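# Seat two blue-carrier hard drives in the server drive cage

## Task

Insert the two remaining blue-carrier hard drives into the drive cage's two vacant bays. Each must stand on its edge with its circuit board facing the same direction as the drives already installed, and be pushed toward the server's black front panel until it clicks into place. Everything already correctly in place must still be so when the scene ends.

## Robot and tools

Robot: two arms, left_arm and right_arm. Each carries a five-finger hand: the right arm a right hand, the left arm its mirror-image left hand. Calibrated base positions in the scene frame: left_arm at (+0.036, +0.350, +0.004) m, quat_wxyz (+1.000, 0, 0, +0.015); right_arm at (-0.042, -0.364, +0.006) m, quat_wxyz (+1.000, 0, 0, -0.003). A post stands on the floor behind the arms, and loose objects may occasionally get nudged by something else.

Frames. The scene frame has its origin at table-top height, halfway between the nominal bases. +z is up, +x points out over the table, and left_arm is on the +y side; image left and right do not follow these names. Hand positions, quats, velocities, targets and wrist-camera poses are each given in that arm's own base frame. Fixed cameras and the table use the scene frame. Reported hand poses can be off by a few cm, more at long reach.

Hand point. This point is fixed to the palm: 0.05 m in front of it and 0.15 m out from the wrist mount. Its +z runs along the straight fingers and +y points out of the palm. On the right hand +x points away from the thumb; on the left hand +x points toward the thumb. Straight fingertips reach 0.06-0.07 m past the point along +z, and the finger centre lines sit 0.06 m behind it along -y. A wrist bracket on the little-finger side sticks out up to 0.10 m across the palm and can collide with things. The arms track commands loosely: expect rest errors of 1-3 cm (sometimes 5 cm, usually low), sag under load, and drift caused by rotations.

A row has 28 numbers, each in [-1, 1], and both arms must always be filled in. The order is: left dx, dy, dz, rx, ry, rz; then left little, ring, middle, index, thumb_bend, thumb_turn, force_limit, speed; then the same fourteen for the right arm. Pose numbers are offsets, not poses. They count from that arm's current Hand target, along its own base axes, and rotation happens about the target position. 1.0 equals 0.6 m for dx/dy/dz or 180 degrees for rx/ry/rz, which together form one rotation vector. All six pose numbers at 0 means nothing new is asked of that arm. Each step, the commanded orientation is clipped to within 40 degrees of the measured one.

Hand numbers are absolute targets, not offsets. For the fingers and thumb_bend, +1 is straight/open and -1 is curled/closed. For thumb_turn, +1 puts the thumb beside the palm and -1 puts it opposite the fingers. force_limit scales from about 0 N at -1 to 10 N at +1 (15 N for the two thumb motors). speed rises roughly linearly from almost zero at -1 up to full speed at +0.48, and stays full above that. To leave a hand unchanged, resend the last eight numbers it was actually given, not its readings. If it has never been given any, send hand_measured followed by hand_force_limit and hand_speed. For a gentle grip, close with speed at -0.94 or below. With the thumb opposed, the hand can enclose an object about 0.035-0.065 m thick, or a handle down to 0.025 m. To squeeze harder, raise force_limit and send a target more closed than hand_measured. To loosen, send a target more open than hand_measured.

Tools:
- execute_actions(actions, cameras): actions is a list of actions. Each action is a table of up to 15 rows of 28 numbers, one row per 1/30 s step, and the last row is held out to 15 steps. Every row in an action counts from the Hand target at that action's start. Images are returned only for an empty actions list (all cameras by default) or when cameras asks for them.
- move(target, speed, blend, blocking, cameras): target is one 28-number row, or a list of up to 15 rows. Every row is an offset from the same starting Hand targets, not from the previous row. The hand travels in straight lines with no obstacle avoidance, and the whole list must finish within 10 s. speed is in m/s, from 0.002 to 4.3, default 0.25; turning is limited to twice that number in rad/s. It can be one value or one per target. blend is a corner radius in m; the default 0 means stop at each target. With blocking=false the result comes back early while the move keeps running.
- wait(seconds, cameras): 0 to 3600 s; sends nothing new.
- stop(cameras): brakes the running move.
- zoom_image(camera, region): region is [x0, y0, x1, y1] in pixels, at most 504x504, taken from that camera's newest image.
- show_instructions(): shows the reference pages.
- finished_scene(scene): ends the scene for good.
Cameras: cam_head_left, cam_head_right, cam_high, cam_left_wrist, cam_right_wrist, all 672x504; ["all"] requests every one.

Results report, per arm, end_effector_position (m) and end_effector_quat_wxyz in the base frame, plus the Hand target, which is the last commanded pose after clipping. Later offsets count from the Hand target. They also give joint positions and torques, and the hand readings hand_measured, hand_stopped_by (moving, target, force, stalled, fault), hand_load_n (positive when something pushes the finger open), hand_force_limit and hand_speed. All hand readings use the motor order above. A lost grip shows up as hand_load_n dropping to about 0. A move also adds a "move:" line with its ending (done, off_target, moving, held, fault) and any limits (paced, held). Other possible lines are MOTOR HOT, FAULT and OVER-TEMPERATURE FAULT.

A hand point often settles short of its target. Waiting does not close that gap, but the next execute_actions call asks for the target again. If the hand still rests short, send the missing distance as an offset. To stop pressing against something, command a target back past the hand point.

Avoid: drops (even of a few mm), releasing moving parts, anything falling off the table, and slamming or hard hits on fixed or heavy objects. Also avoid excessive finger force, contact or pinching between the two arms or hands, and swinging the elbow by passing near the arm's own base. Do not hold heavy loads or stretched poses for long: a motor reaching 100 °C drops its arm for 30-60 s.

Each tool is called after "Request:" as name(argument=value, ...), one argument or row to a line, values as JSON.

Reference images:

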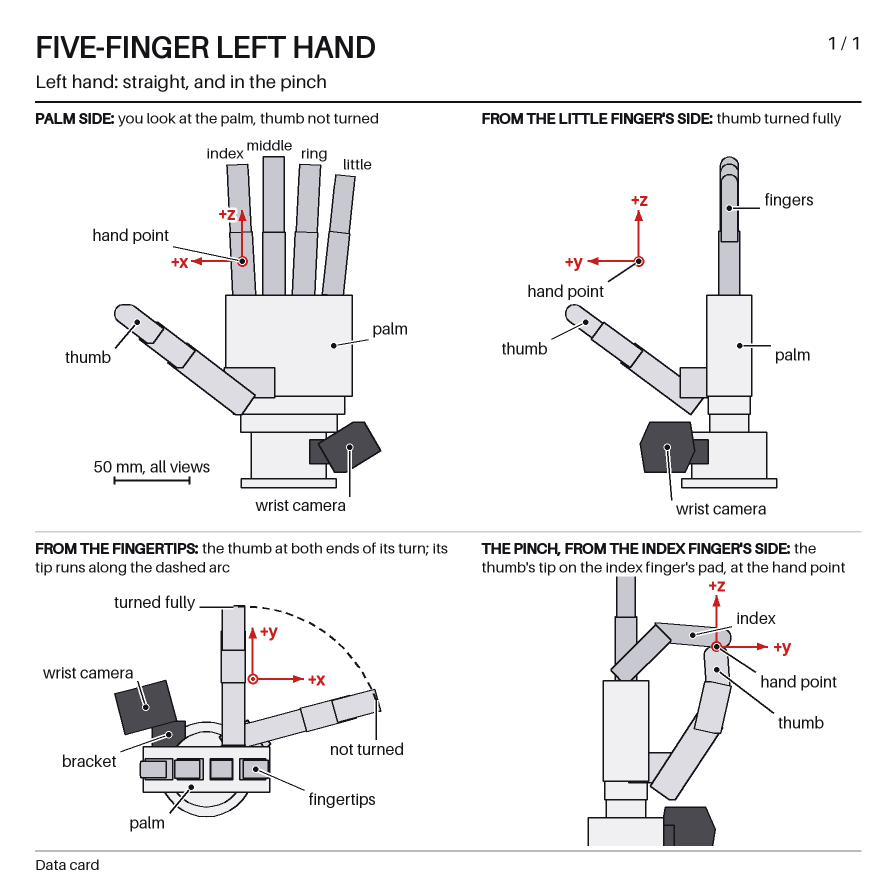

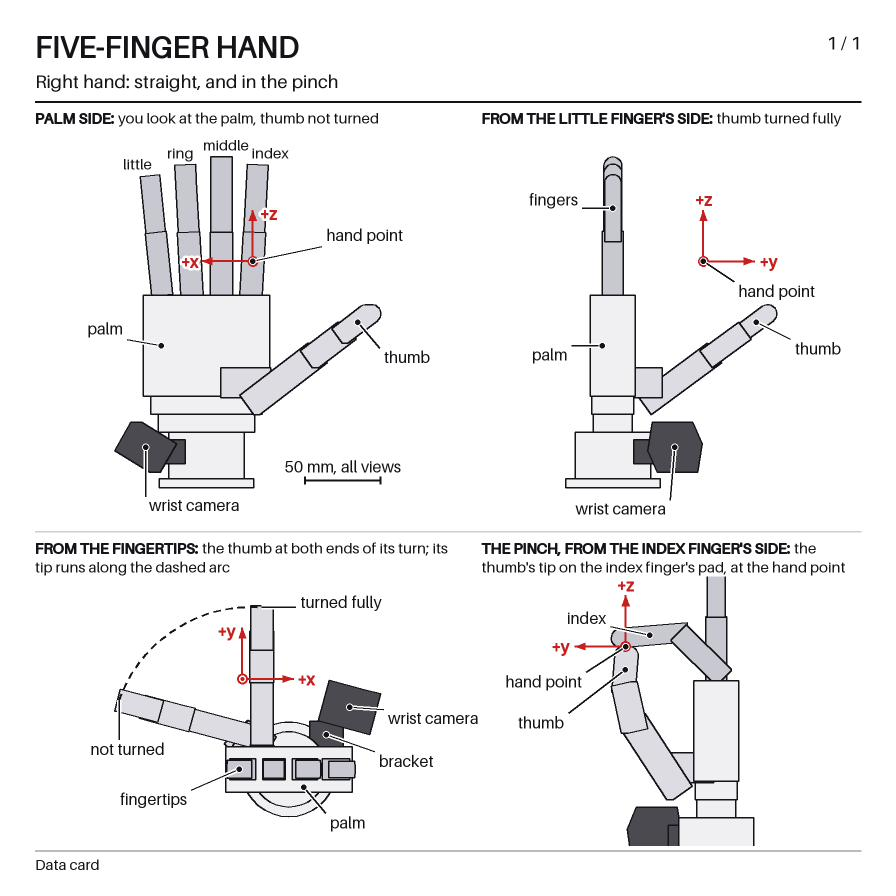

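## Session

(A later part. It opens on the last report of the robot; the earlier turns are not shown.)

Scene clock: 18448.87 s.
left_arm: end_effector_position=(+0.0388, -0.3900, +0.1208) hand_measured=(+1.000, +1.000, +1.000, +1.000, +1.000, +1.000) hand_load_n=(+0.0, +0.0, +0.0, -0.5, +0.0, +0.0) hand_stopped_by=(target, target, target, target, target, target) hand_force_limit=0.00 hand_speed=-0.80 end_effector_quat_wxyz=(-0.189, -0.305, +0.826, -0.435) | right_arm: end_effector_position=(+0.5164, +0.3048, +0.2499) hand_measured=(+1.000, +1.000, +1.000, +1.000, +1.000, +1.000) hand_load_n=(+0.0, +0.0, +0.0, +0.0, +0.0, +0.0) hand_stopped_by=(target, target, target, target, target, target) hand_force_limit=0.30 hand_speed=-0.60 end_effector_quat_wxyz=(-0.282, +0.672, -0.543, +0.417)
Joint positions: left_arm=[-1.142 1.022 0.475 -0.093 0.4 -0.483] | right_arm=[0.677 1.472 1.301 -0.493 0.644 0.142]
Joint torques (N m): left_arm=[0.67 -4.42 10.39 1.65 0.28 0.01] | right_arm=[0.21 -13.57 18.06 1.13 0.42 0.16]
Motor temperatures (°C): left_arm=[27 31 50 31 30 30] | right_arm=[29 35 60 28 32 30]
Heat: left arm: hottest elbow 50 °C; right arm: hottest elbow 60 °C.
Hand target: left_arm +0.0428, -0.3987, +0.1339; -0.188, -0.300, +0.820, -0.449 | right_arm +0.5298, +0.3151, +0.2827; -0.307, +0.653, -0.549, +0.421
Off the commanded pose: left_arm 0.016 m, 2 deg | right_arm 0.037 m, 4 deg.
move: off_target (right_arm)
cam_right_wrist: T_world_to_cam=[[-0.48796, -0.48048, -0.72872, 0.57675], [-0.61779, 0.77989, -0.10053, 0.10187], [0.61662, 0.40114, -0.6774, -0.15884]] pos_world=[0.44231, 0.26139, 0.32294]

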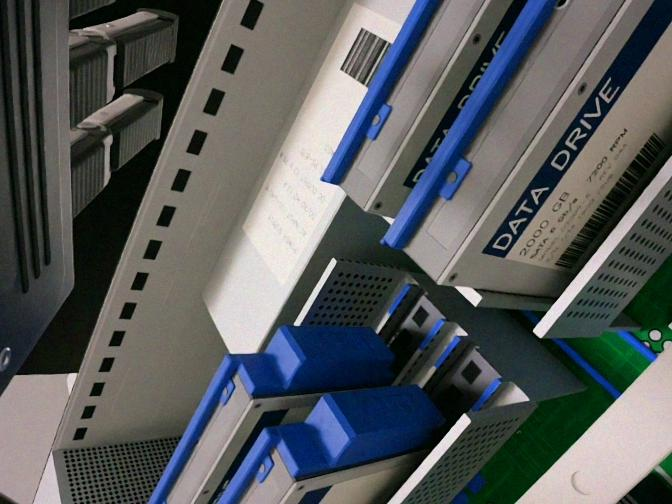

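Request:
move(
  target=[
    [0,0,0,0,0,0,1,1,1,1,1,1,0,-0.8,0,0,0.08,0,0,0,1,1,1,1,1,1,0.3,-0.6],
    [0,0,0,0,0,0,1,1,1,1,1,1,0,-0.8,0,-0.415,0.08,0,0,0,1,1,1,1,1,1,0.3,-0.6],
    [0,0,0,0,0,0,1,1,1,1,1,1,0,-0.8,0,-0.415,0.0,0,0,0,1,1,1,1,1,1,0.3,-0.6],
  ],
  speed=0.15,
  cameras=["all"],
)

Scene clock: 18493.53 s.
left_arm: end_effector_position=(+0.0388, -0.3900, +0.1208) hand_measured=(+1.000, +1.000, +1.000, +1.000, +1.000, +1.000) hand_load_n=(+0.0, +0.0, +0.0, +0.0, +0.0, +0.0) hand_stopped_by=(target, target, target, target, target, target) hand_force_limit=0.00 hand_speed=-0.80 end_effector_quat_wxyz=(-0.189, -0.305, +0.826, -0.435) | right_arm: end_effector_position=(+0.5287, +0.0683, +0.2821) hand_measured=(+1.000, +1.000, +1.000, +1.000, +1.000, +1.000) hand_load_n=(+0.0, +0.0, +0.0, +0.0, +0.0, +0.0) hand_stopped_by=(target, target, target, target, target, target) hand_force_limit=0.30 hand_speed=-0.60 end_effector_quat_wxyz=(-0.305, +0.653, -0.555, +0.415)
Joint positions: left_arm=[-1.142 1.022 0.475 -0.093 0.4 -0.483] | right_arm=[0.16 1.198 1.09 -0.391 0.204 -0.122]
Joint torques (N m): left_arm=[0.67 -4.48 10.4 1.65 0.28 0.01] | right_arm=[-0.03 -8.29 11.66 2.32 -0.01 -0.09]
Motor temperatures (°C): left_arm=[27 31 50 31 30 30] | right_arm=[29 34 69 28 32 30]
Heat: left arm: hottest elbow 50 °C; right arm: hottest elbow 69 °C.
Hand target: left_arm +0.0428, -0.3987, +0.1339; -0.188, -0.300, +0.820, -0.449 | right_arm +0.5299, +0.0660, +0.2827; -0.307, +0.653, -0.549, +0.421
Off the commanded pose: left_arm 0.016 m, 2 deg | right_arm 0.003 m, 1 deg.
move: done
cam_right_wrist: T_world_to_cam=[[-0.4725, -0.43102, -0.76874, 0.49234], [-0.60116, 0.79546, -0.0765, 0.28043], [0.64448, 0.42599, -0.63497, -0.07811]] pos_world=[0.45156, 0.02241, 0.35034]

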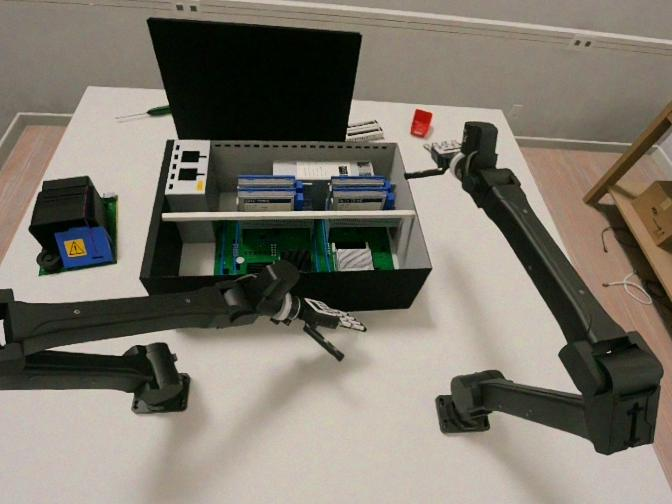

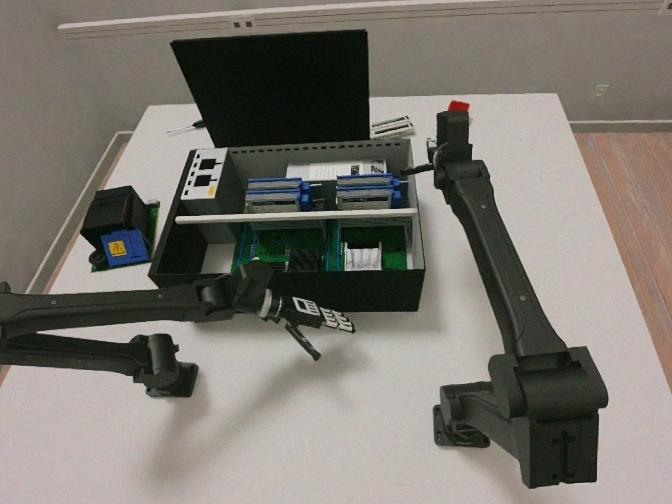

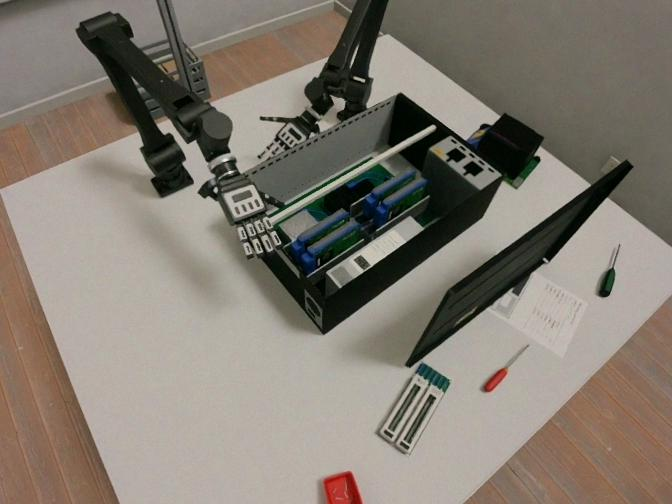

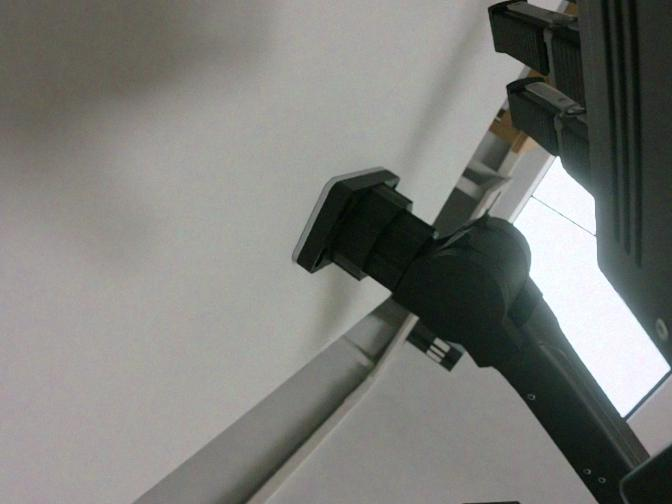

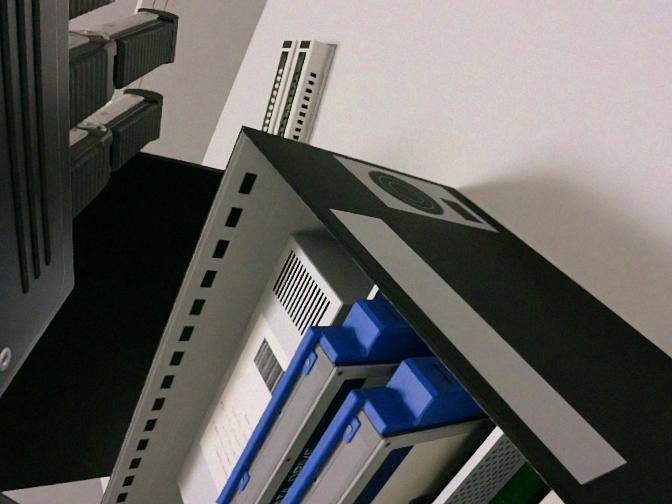

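Request:
zoom_image(
  camera="cam_right_wrist",
  region=[200, 260, 520, 504],
)

Request:
zoom_image(
  camera="cam_high",
  region=[240, 130, 480, 300],
)

Request:
zoom_image(
  camera="cam_head_left",
  region=[220, 155, 430, 285],
)

Request:
zoom_image(
  camera="cam_head_right",
  region=[220, 155, 430, 285],
)

Scaled by 1.575 from the camera's image (finer frame: 960x720).

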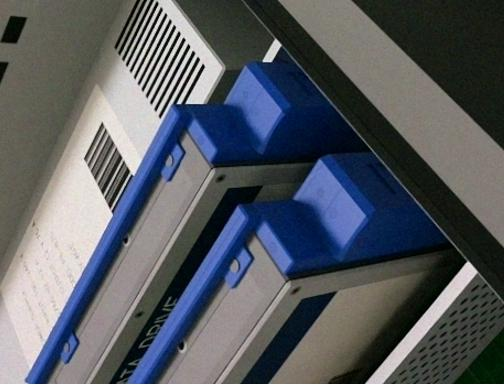

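Scaled by 2.100 from the camera's image (finer frame: 960x720).

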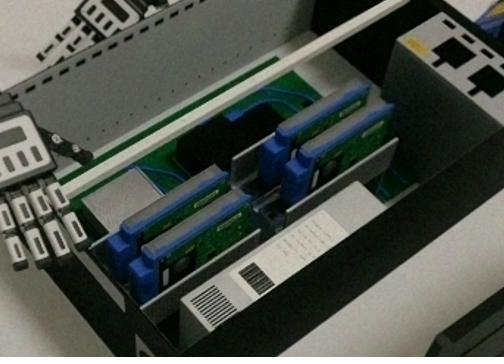

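Scaled by 2.400 from the camera's image (finer frame: 960x720).

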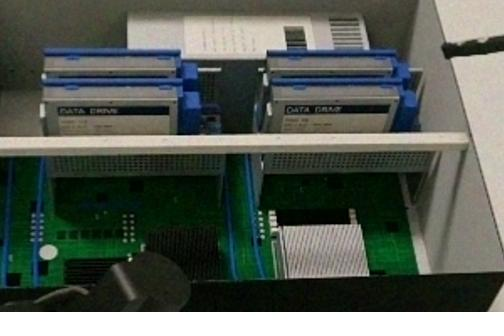

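Scaled by 2.400 from the camera's image (finer frame: 960x720).

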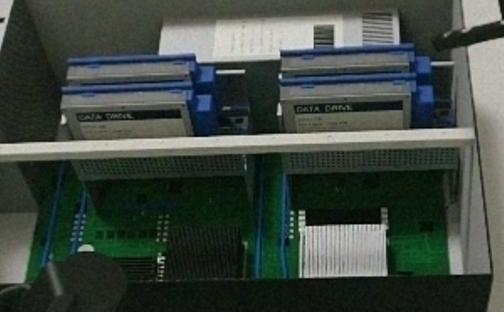

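Request:
zoom_image(
  camera="cam_high",
  region=[355, 180, 425, 240],
)

Request:
zoom_image(
  camera="cam_high",
  region=[280, 220, 350, 280],
)

Scaled by 7.200 from the camera's image (finer frame: 960x720).

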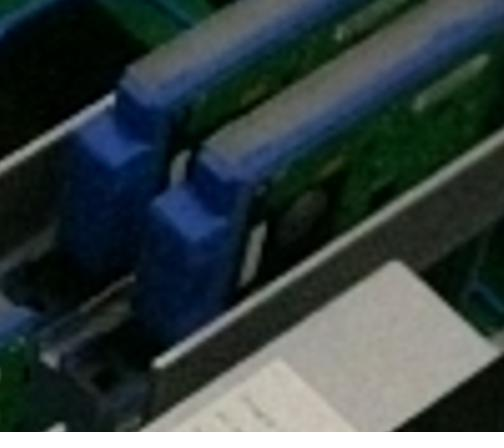

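Scaled by 7.200 from the camera's image (finer frame: 960x720).

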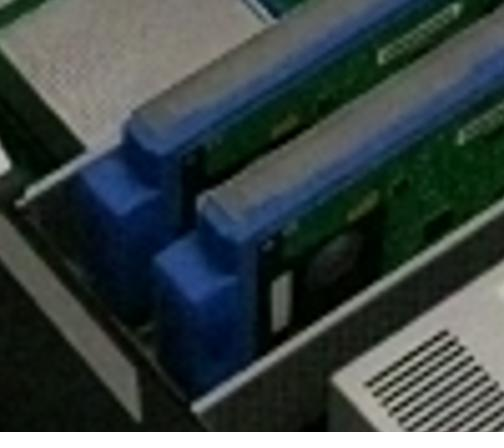

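Request:
zoom_image(
  camera="cam_head_left",
  region=[270, 170, 340, 230],
)

Request:
zoom_image(
  camera="cam_head_left",
  region=[355, 170, 425, 230],
)

Request:
zoom_image(
  camera="cam_head_right",
  region=[275, 170, 345, 230],
)

Request:
zoom_image(
  camera="cam_head_right",
  region=[360, 170, 430, 230],
)

Request:
zoom_image(
  camera="cam_high",
  region=[325, 180, 395, 240],
)

Request:
zoom_image(
  camera="cam_high",
  region=[260, 220, 330, 280],
)

Scaled by 7.200 from the camera's image (finer frame: 960x720).

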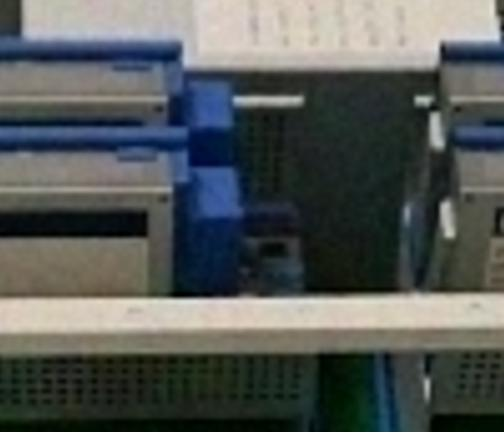

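Scaled by 7.200 from the camera's image (finer frame: 960x720).

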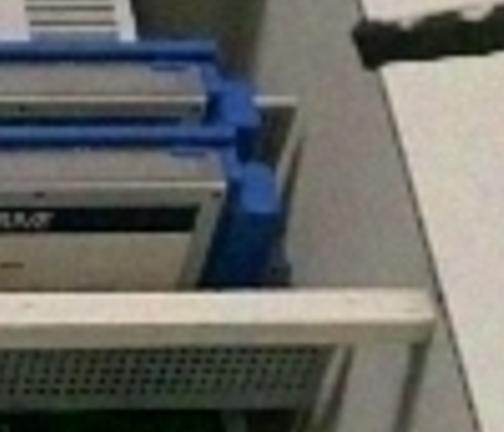

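Scaled by 7.200 from the camera's image (finer frame: 960x720).

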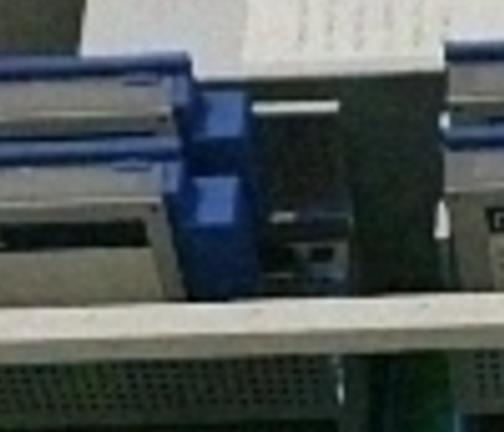

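Scaled by 7.200 from the camera's image (finer frame: 960x720).

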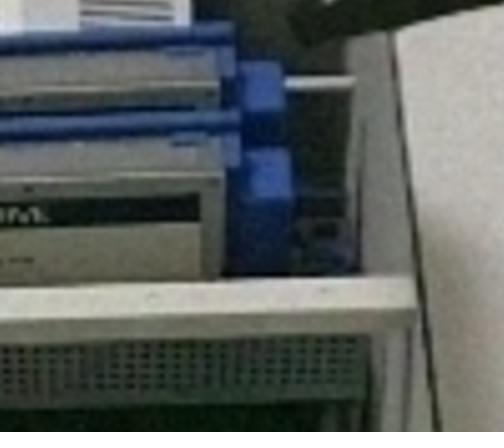

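Scaled by 7.200 from the camera's image (finer frame: 960x720).

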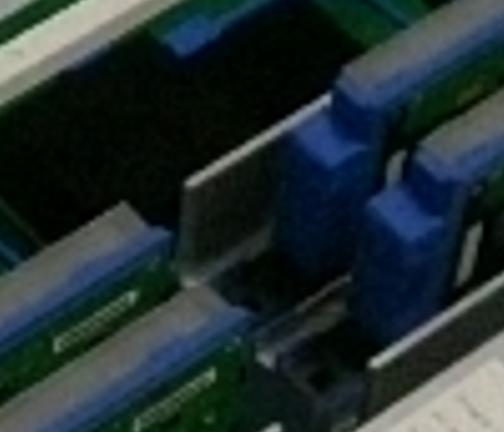

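Scaled by 7.200 from the camera's image (finer frame: 960x720).

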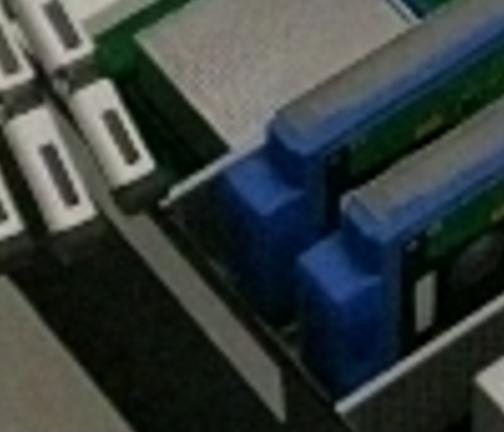

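Request:
move(
  target=[
    [0,0,0,0,0,0,1,1,1,1,1,1,0,-0.8,0.03,0.03,0.14,0,0,0,1,1,1,1,1,1,0.3,-0.6],
    [0,0,0,0,0,0,1,1,1,1,1,1,0,-0.8,0.067,0.057,0.14,-0.0592,0.1822,0.0622,1,1,1,1,1,1,0.3,-0.6],
    [0,0,0,0,0,0,1,1,1,1,1,1,0,-0.8,0.067,0.057,0.08,-0.0592,0.1822,0.0622,1,1,1,1,1,1,0.3,-0.6],
  ],
  speed=0.15,
  cameras=["cam_right_wrist","cam_high"],
)

Scene clock: 18748.53 s.
left_arm: end_effector_position=(+0.0388, -0.3900, +0.1208) hand_measured=(+1.000, +1.000, +1.000, +1.000, +1.000, +1.000) hand_load_n=(+0.0, +0.0, -0.5, +0.0, +0.0, +0.0) hand_stopped_by=(target, target, target, target, target, target) hand_force_limit=0.00 hand_speed=-0.80 end_effector_quat_wxyz=(-0.189, -0.305, +0.826, -0.435) | right_arm: end_effector_position=(+0.5707, +0.0961, +0.3259) hand_measured=(+1.000, +1.000, +1.000, +1.000, +1.000, +1.000) hand_load_n=(+0.0, +0.0, +0.0, +0.0, +0.0, +0.0) hand_stopped_by=(target, target, target, target, target, target) hand_force_limit=0.30 hand_speed=-0.60 end_effector_quat_wxyz=(-0.111, +0.817, -0.518, +0.231)
Joint positions: left_arm=[-1.142 1.022 0.475 -0.093 0.4 -0.483] | right_arm=[0.197 1.705 1.96 -1.33 0.154 -0.283]
Joint torques (N m): left_arm=[0.67 -4.37 10.37 1.63 0.28 0.01] | right_arm=[1.44 -17.26 10.56 1.59 0.01 -0.05]
Motor temperatures (°C): left_arm=[27 31 50 31 30 30] | right_arm=[29 34 59 28 31 30]
Heat: left arm: hottest elbow 50 °C; right arm: hottest elbow 59 °C.
Hand target: left_arm +0.0428, -0.3987, +0.1339; -0.188, -0.300, +0.820, -0.449 | right_arm +0.5701, +0.1001, +0.3306; -0.118, +0.820, -0.507, +0.237
Off the commanded pose: left_arm 0.016 m, 2 deg | right_arm 0.006 m, 2 deg.
move: done
cam_right_wrist: T_world_to_cam=[[-0.69491, -0.64578, -0.31635, 0.55794], [-0.7121, 0.6792, 0.17776, 0.27856], [0.10007, 0.3488, -0.93184, 0.3256]] pos_world=[0.55349, 0.05754, 0.43039]
Images, in order (width x height): cam_high 672x504, cam_right_wrist 672x504.

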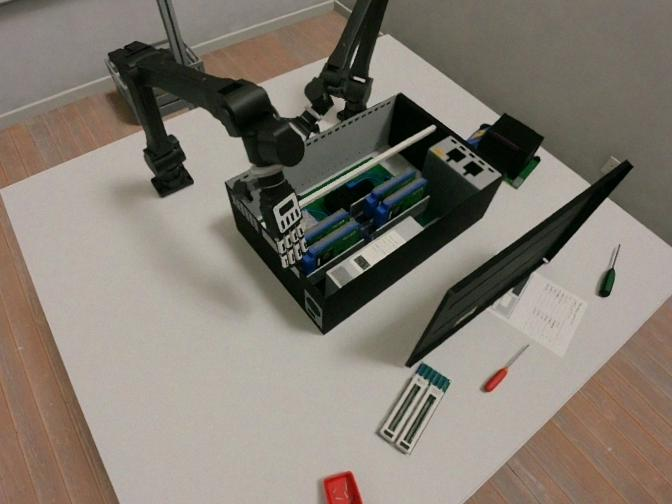

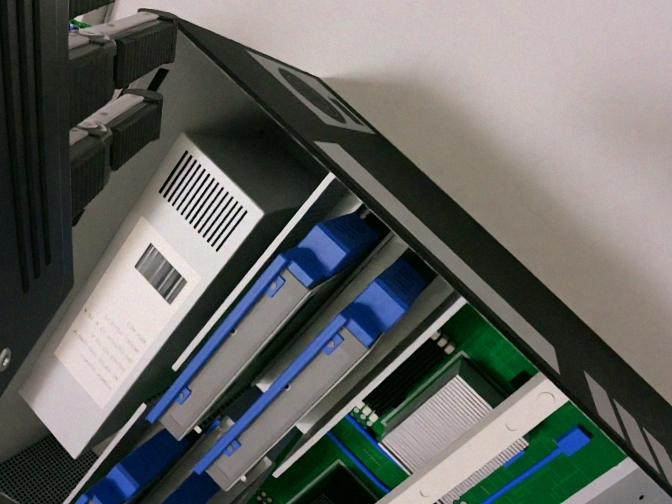

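Request:
zoom_image(
  camera="cam_right_wrist",
  region=[140, 150, 500, 504],
)

Request:
move(
  target=[0,0,0,0,0,0,1,1,1,1,1,1,0,-0.8,-0.008,0.416,0,0,0,0,1,1,1,1,1,1,0.3,-0.6],
  speed=0.15,
  cameras=["cam_right_wrist"],
)

Request:
zoom_image(
  camera="cam_right_wrist",
  region=[140, 150, 500, 504],
)

Scaled by 1.400 from the camera's image (finer frame: 960x720).

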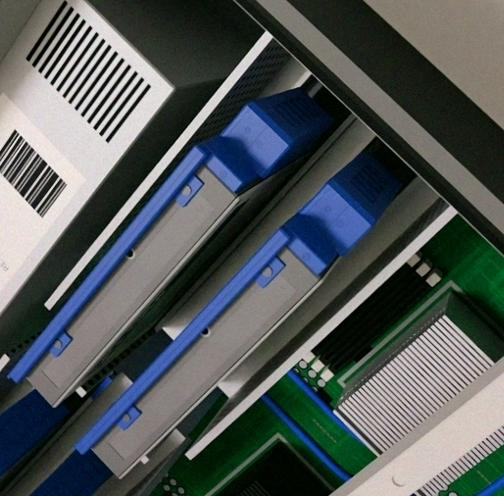

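Scene clock: 18759.40 s.
left_arm: end_effector_position=(+0.0388, -0.3900, +0.1208) hand_measured=(+1.000, +1.000, +1.000, +1.000, +1.000, +1.000) hand_load_n=(+0.0, +0.0, +0.0, +0.0, +0.0, +0.0) hand_stopped_by=(target, target, target, target, target, target) hand_force_limit=0.00 hand_speed=-0.80 end_effector_quat_wxyz=(-0.189, -0.305, +0.826, -0.435) | right_arm: end_effector_position=(+0.5576, +0.3459, +0.3175) hand_measured=(+1.000, +1.000, +1.000, +1.000, +1.000, +1.000) hand_load_n=(+0.0, +0.0, +0.0, -0.5, +0.0, +0.0) hand_stopped_by=(target, target, target, target, target, target) hand_force_limit=0.30 hand_speed=-0.60 end_effector_quat_wxyz=(-0.102, +0.829, -0.499, +0.230)
Joint positions: left_arm=[-1.142 1.022 0.475 -0.093 0.4 -0.483] | right_arm=[0.603 2.046 2.455 -1.584 0.329 0.049]
Joint torques (N m): left_arm=[0.73 -4.42 10.4 1.63 0.28 0.01] | right_arm=[1.14 -20.19 15.75 0.61 0.35 0.17]
Motor temperatures (°C): left_arm=[27 31 50 31 30 30] | right_arm=[29 34 60 28 31 30]
Heat: left arm: hottest elbow 50 °C; right arm: hottest elbow 60 °C.
Hand target: left_arm +0.0428, -0.3987, +0.1339; -0.188, -0.300, +0.820, -0.449 | right_arm +0.5652, +0.3499, +0.3307; -0.118, +0.820, -0.507, +0.237
Off the commanded pose: left_arm 0.016 m, 2 deg | right_arm 0.016 m, 2 deg.
move: off_target (right_arm)
cam_right_wrist: T_world_to_cam=[[-0.67192, -0.68029, -0.29279, 0.69916], [-0.73671, 0.65452, 0.16992, 0.12585], [0.07604, 0.32987, -0.94096, 0.25478]] pos_world=[0.54313, 0.30922, 0.42306]

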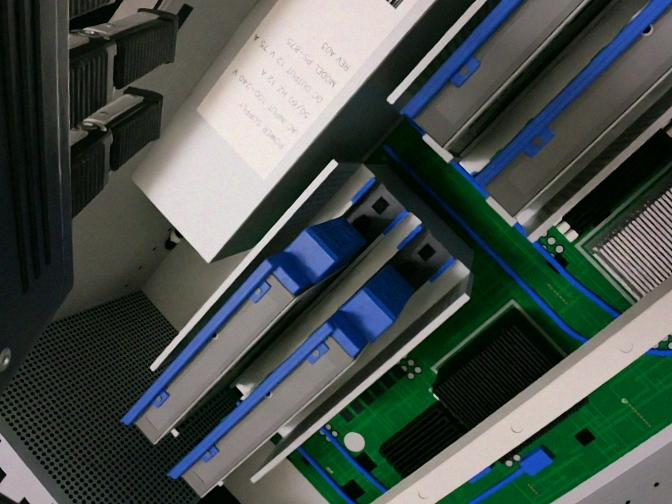

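Scaled by 1.400 from the camera's image (finer frame: 960x720).

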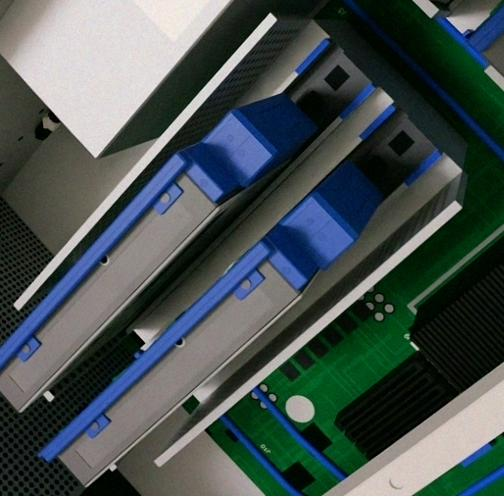

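Request:
zoom_image(
  camera="cam_right_wrist",
  region=[110, 340, 290, 500],
)

Request:
zoom_image(
  camera="cam_right_wrist",
  region=[240, 140, 480, 340],
)

Request:
move(
  target=[0,0,0,0,0,0,1,1,1,1,1,1,0,-0.8,0.015,-0.425,-0.006,0,0,0,1,1,1,1,1,1,0.3,-0.6],
  speed=0.15,
  cameras=["cam_right_wrist"],
)

Request:
zoom_image(
  camera="cam_right_wrist",
  region=[110, 340, 290, 500],
)

Request:
zoom_image(
  camera="cam_right_wrist",
  region=[240, 140, 480, 340],
)

Scaled by 2.800 from the camera's image (finer frame: 960x720).

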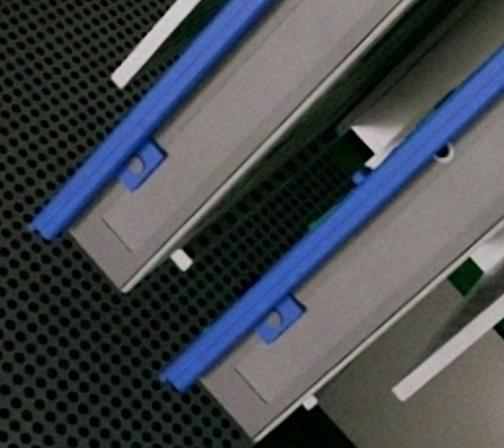

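Scaled by 2.100 from the camera's image (finer frame: 960x720).

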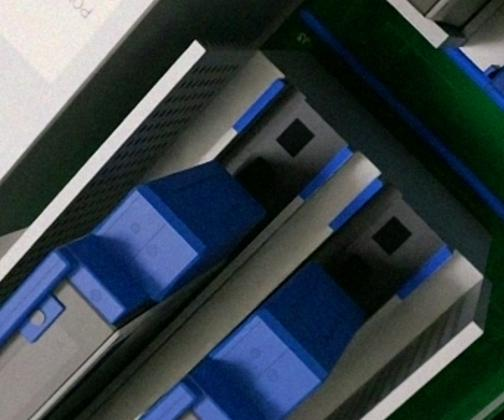

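Scene clock: 18798.30 s.
left_arm: end_effector_position=(+0.0388, -0.3900, +0.1208) hand_measured=(+1.000, +1.000, +1.000, +1.000, +1.000, +1.000) hand_load_n=(+0.0, +0.0, +0.0, +0.0, +0.0, +0.0) hand_stopped_by=(target, target, target, target, target, target) hand_force_limit=0.00 hand_speed=-0.80 end_effector_quat_wxyz=(-0.189, -0.305, +0.826, -0.435) | right_arm: end_effector_position=(+0.5758, +0.0950, +0.3200) hand_measured=(+1.000, +1.000, +1.000, +1.000, +1.000, +1.000) hand_load_n=(-0.5, +0.0, +0.0, +0.0, -0.5, +0.0) hand_stopped_by=(target, target, target, target, target, target) hand_force_limit=0.30 hand_speed=-0.60 end_effector_quat_wxyz=(-0.110, +0.819, -0.515, +0.229)
Joint positions: left_arm=[-1.142 1.022 0.475 -0.093 0.4 -0.483] | right_arm=[0.193 1.717 1.961 -1.321 0.148 -0.292]
Joint torques (N m): left_arm=[0.67 -4.48 10.39 1.65 0.28 0.01] | right_arm=[0.97 -17.61 10.54 1.43 0.02 -0.09]
Motor temperatures (°C): left_arm=[27 31 50 31 30 30] | right_arm=[29 35 66 28 31 30]
Heat: left arm: hottest elbow 50 °C; right arm: hottest elbow 66 °C.
Hand target: left_arm +0.0428, -0.3987, +0.1339; -0.188, -0.300, +0.820, -0.449 | right_arm +0.5743, +0.0948, +0.3272; -0.118, +0.820, -0.507, +0.237
Off the commanded pose: left_arm 0.016 m, 2 deg | right_arm 0.007 m, 2 deg.
move: done
cam_right_wrist: T_world_to_cam=[[-0.69165, -0.65051, -0.31378, 0.5567], [-0.71601, 0.67453, 0.17985, 0.28608], [0.09466, 0.34906, -0.93231, 0.32324]] pos_world=[0.55928, 0.05634, 0.42459]

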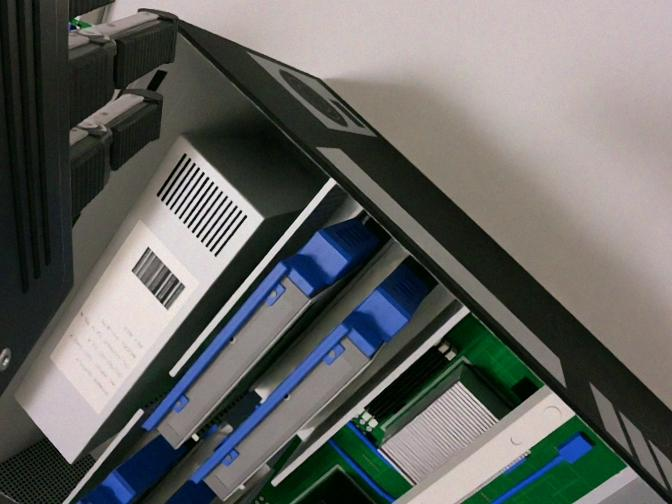

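Scaled by 2.800 from the camera's image (finer frame: 960x720).

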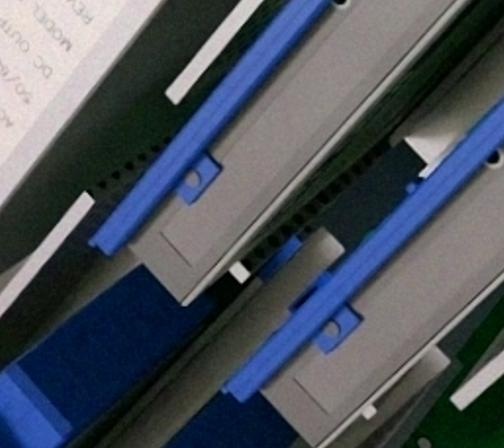

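Scaled by 2.100 from the camera's image (finer frame: 960x720).

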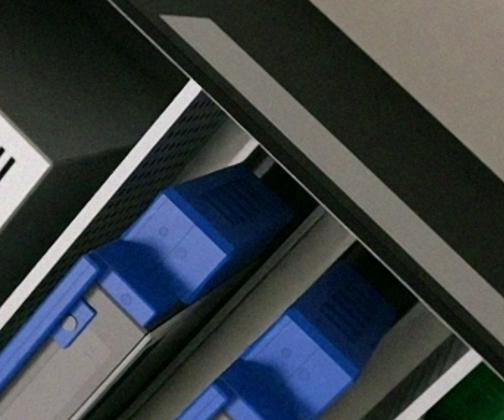

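Request:
move(
  target=[0,0,0,0,0,0,1,1,1,1,1,1,0,-0.8,-0.05,-0.05,0.13,0,0,0,1,1,1,1,1,1,0.3,-0.6],
  speed=0.15,
  cameras=["all"],
)

Request:
zoom_image(
  camera="cam_head_left",
  region=[220, 155, 430, 285],
)

Scene clock: 18842.37 s.
left_arm: end_effector_position=(+0.0388, -0.3900, +0.1208) hand_measured=(+1.000, +1.000, +1.000, +1.000, +1.000, +1.000) hand_load_n=(+0.0, +0.0, +0.0, +0.0, +0.0, +0.0) hand_stopped_by=(target, target, target, target, target, target) hand_force_limit=0.00 hand_speed=-0.80 end_effector_quat_wxyz=(-0.189, -0.305, +0.826, -0.435) | right_arm: end_effector_position=(+0.5382, +0.0672, +0.3822) hand_measured=(+1.000, +1.000, +1.000, +1.000, +1.000, +1.000) hand_load_n=(+0.0, +0.0, +0.0, +0.0, +0.0, +0.0) hand_stopped_by=(target, target, target, target, target, target) hand_force_limit=0.30 hand_speed=-0.60 end_effector_quat_wxyz=(-0.104, +0.823, -0.513, +0.220)
Joint positions: left_arm=[-1.142 1.022 0.475 -0.093 0.4 -0.483] | right_arm=[0.153 1.673 2.079 -1.501 0.126 -0.333]
Joint torques (N m): left_arm=[0.67 -4.48 10.39 1.65 0.28 0.01] | right_arm=[0.85 -14.62 16.18 0.55 -0.02 -0.11]
Motor temperatures (°C): left_arm=[27 31 50 31 30 30] | right_arm=[29 37 61 28 31 30]
Heat: left arm: hottest elbow 50 °C; right arm: hottest elbow 61 °C.
Hand target: left_arm +0.0428, -0.3987, +0.1339; -0.188, -0.300, +0.820, -0.449 | right_arm +0.5443, +0.0649, +0.4052; -0.118, +0.820, -0.507, +0.237
Off the commanded pose: left_arm 0.016 m, 2 deg | right_arm 0.024 m, 3 deg.
move: off_target (right_arm)
cam_right_wrist: T_world_to_cam=[[-0.69484, -0.65573, -0.29533, 0.52716], [-0.71571, 0.67068, 0.19478, 0.26103], [0.07035, 0.34671, -0.93533, 0.40889]] pos_world=[0.52434, 0.02884, 0.48729]

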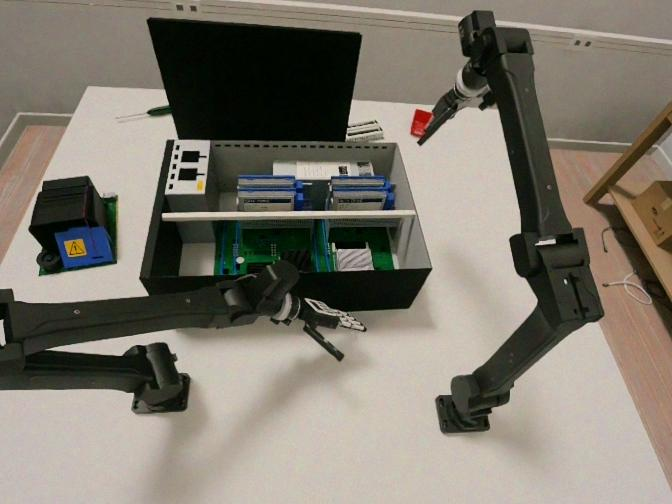

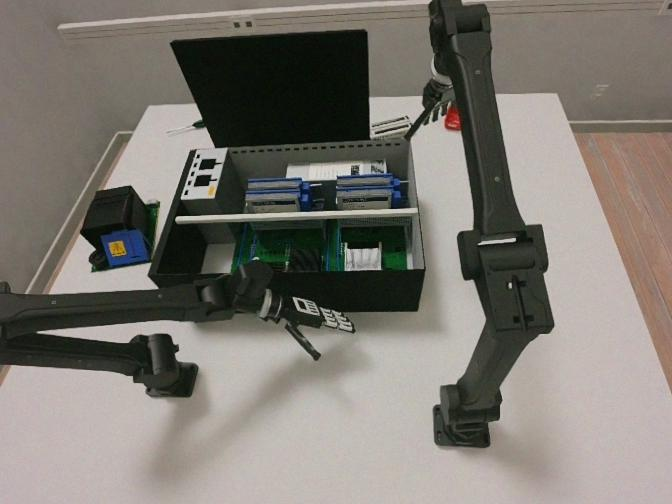

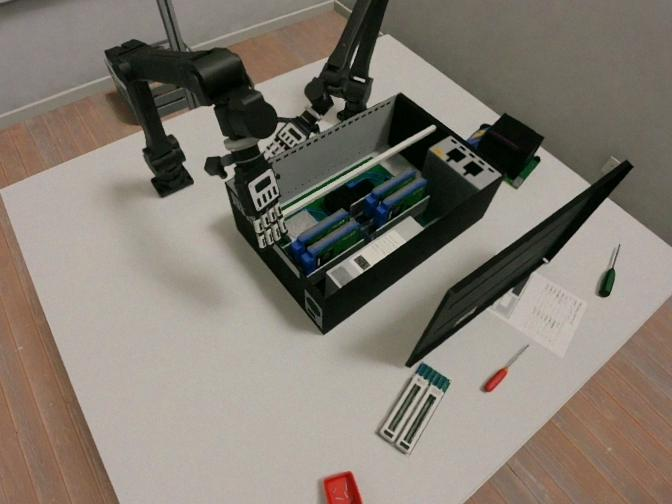

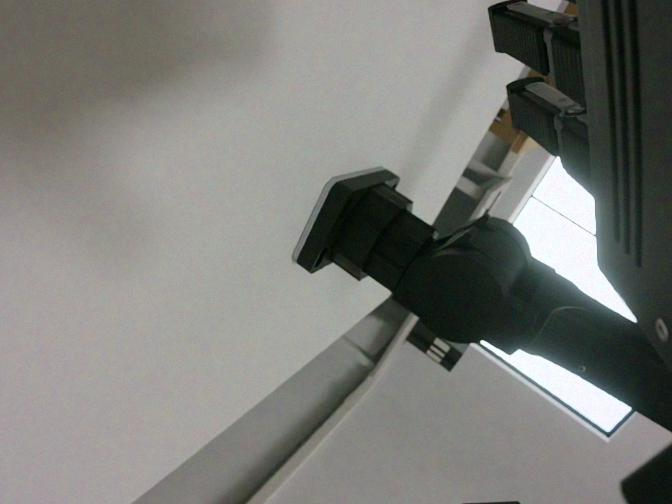

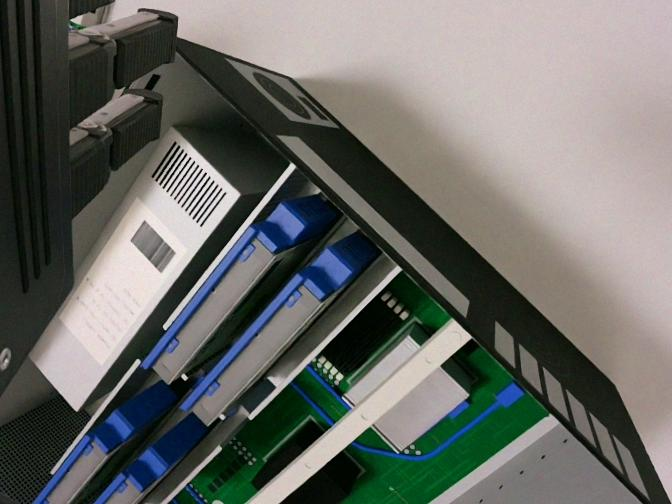

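Scaled by 2.400 from the camera's image (finer frame: 960x720).

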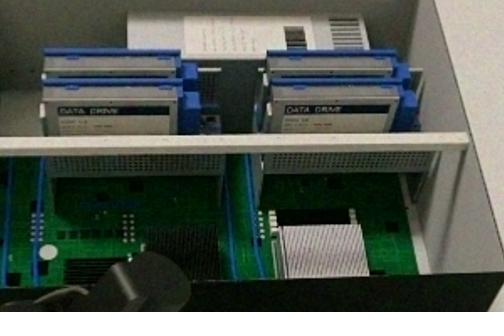

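Request:
finished_scene(
)

The scene is finished: the task was done.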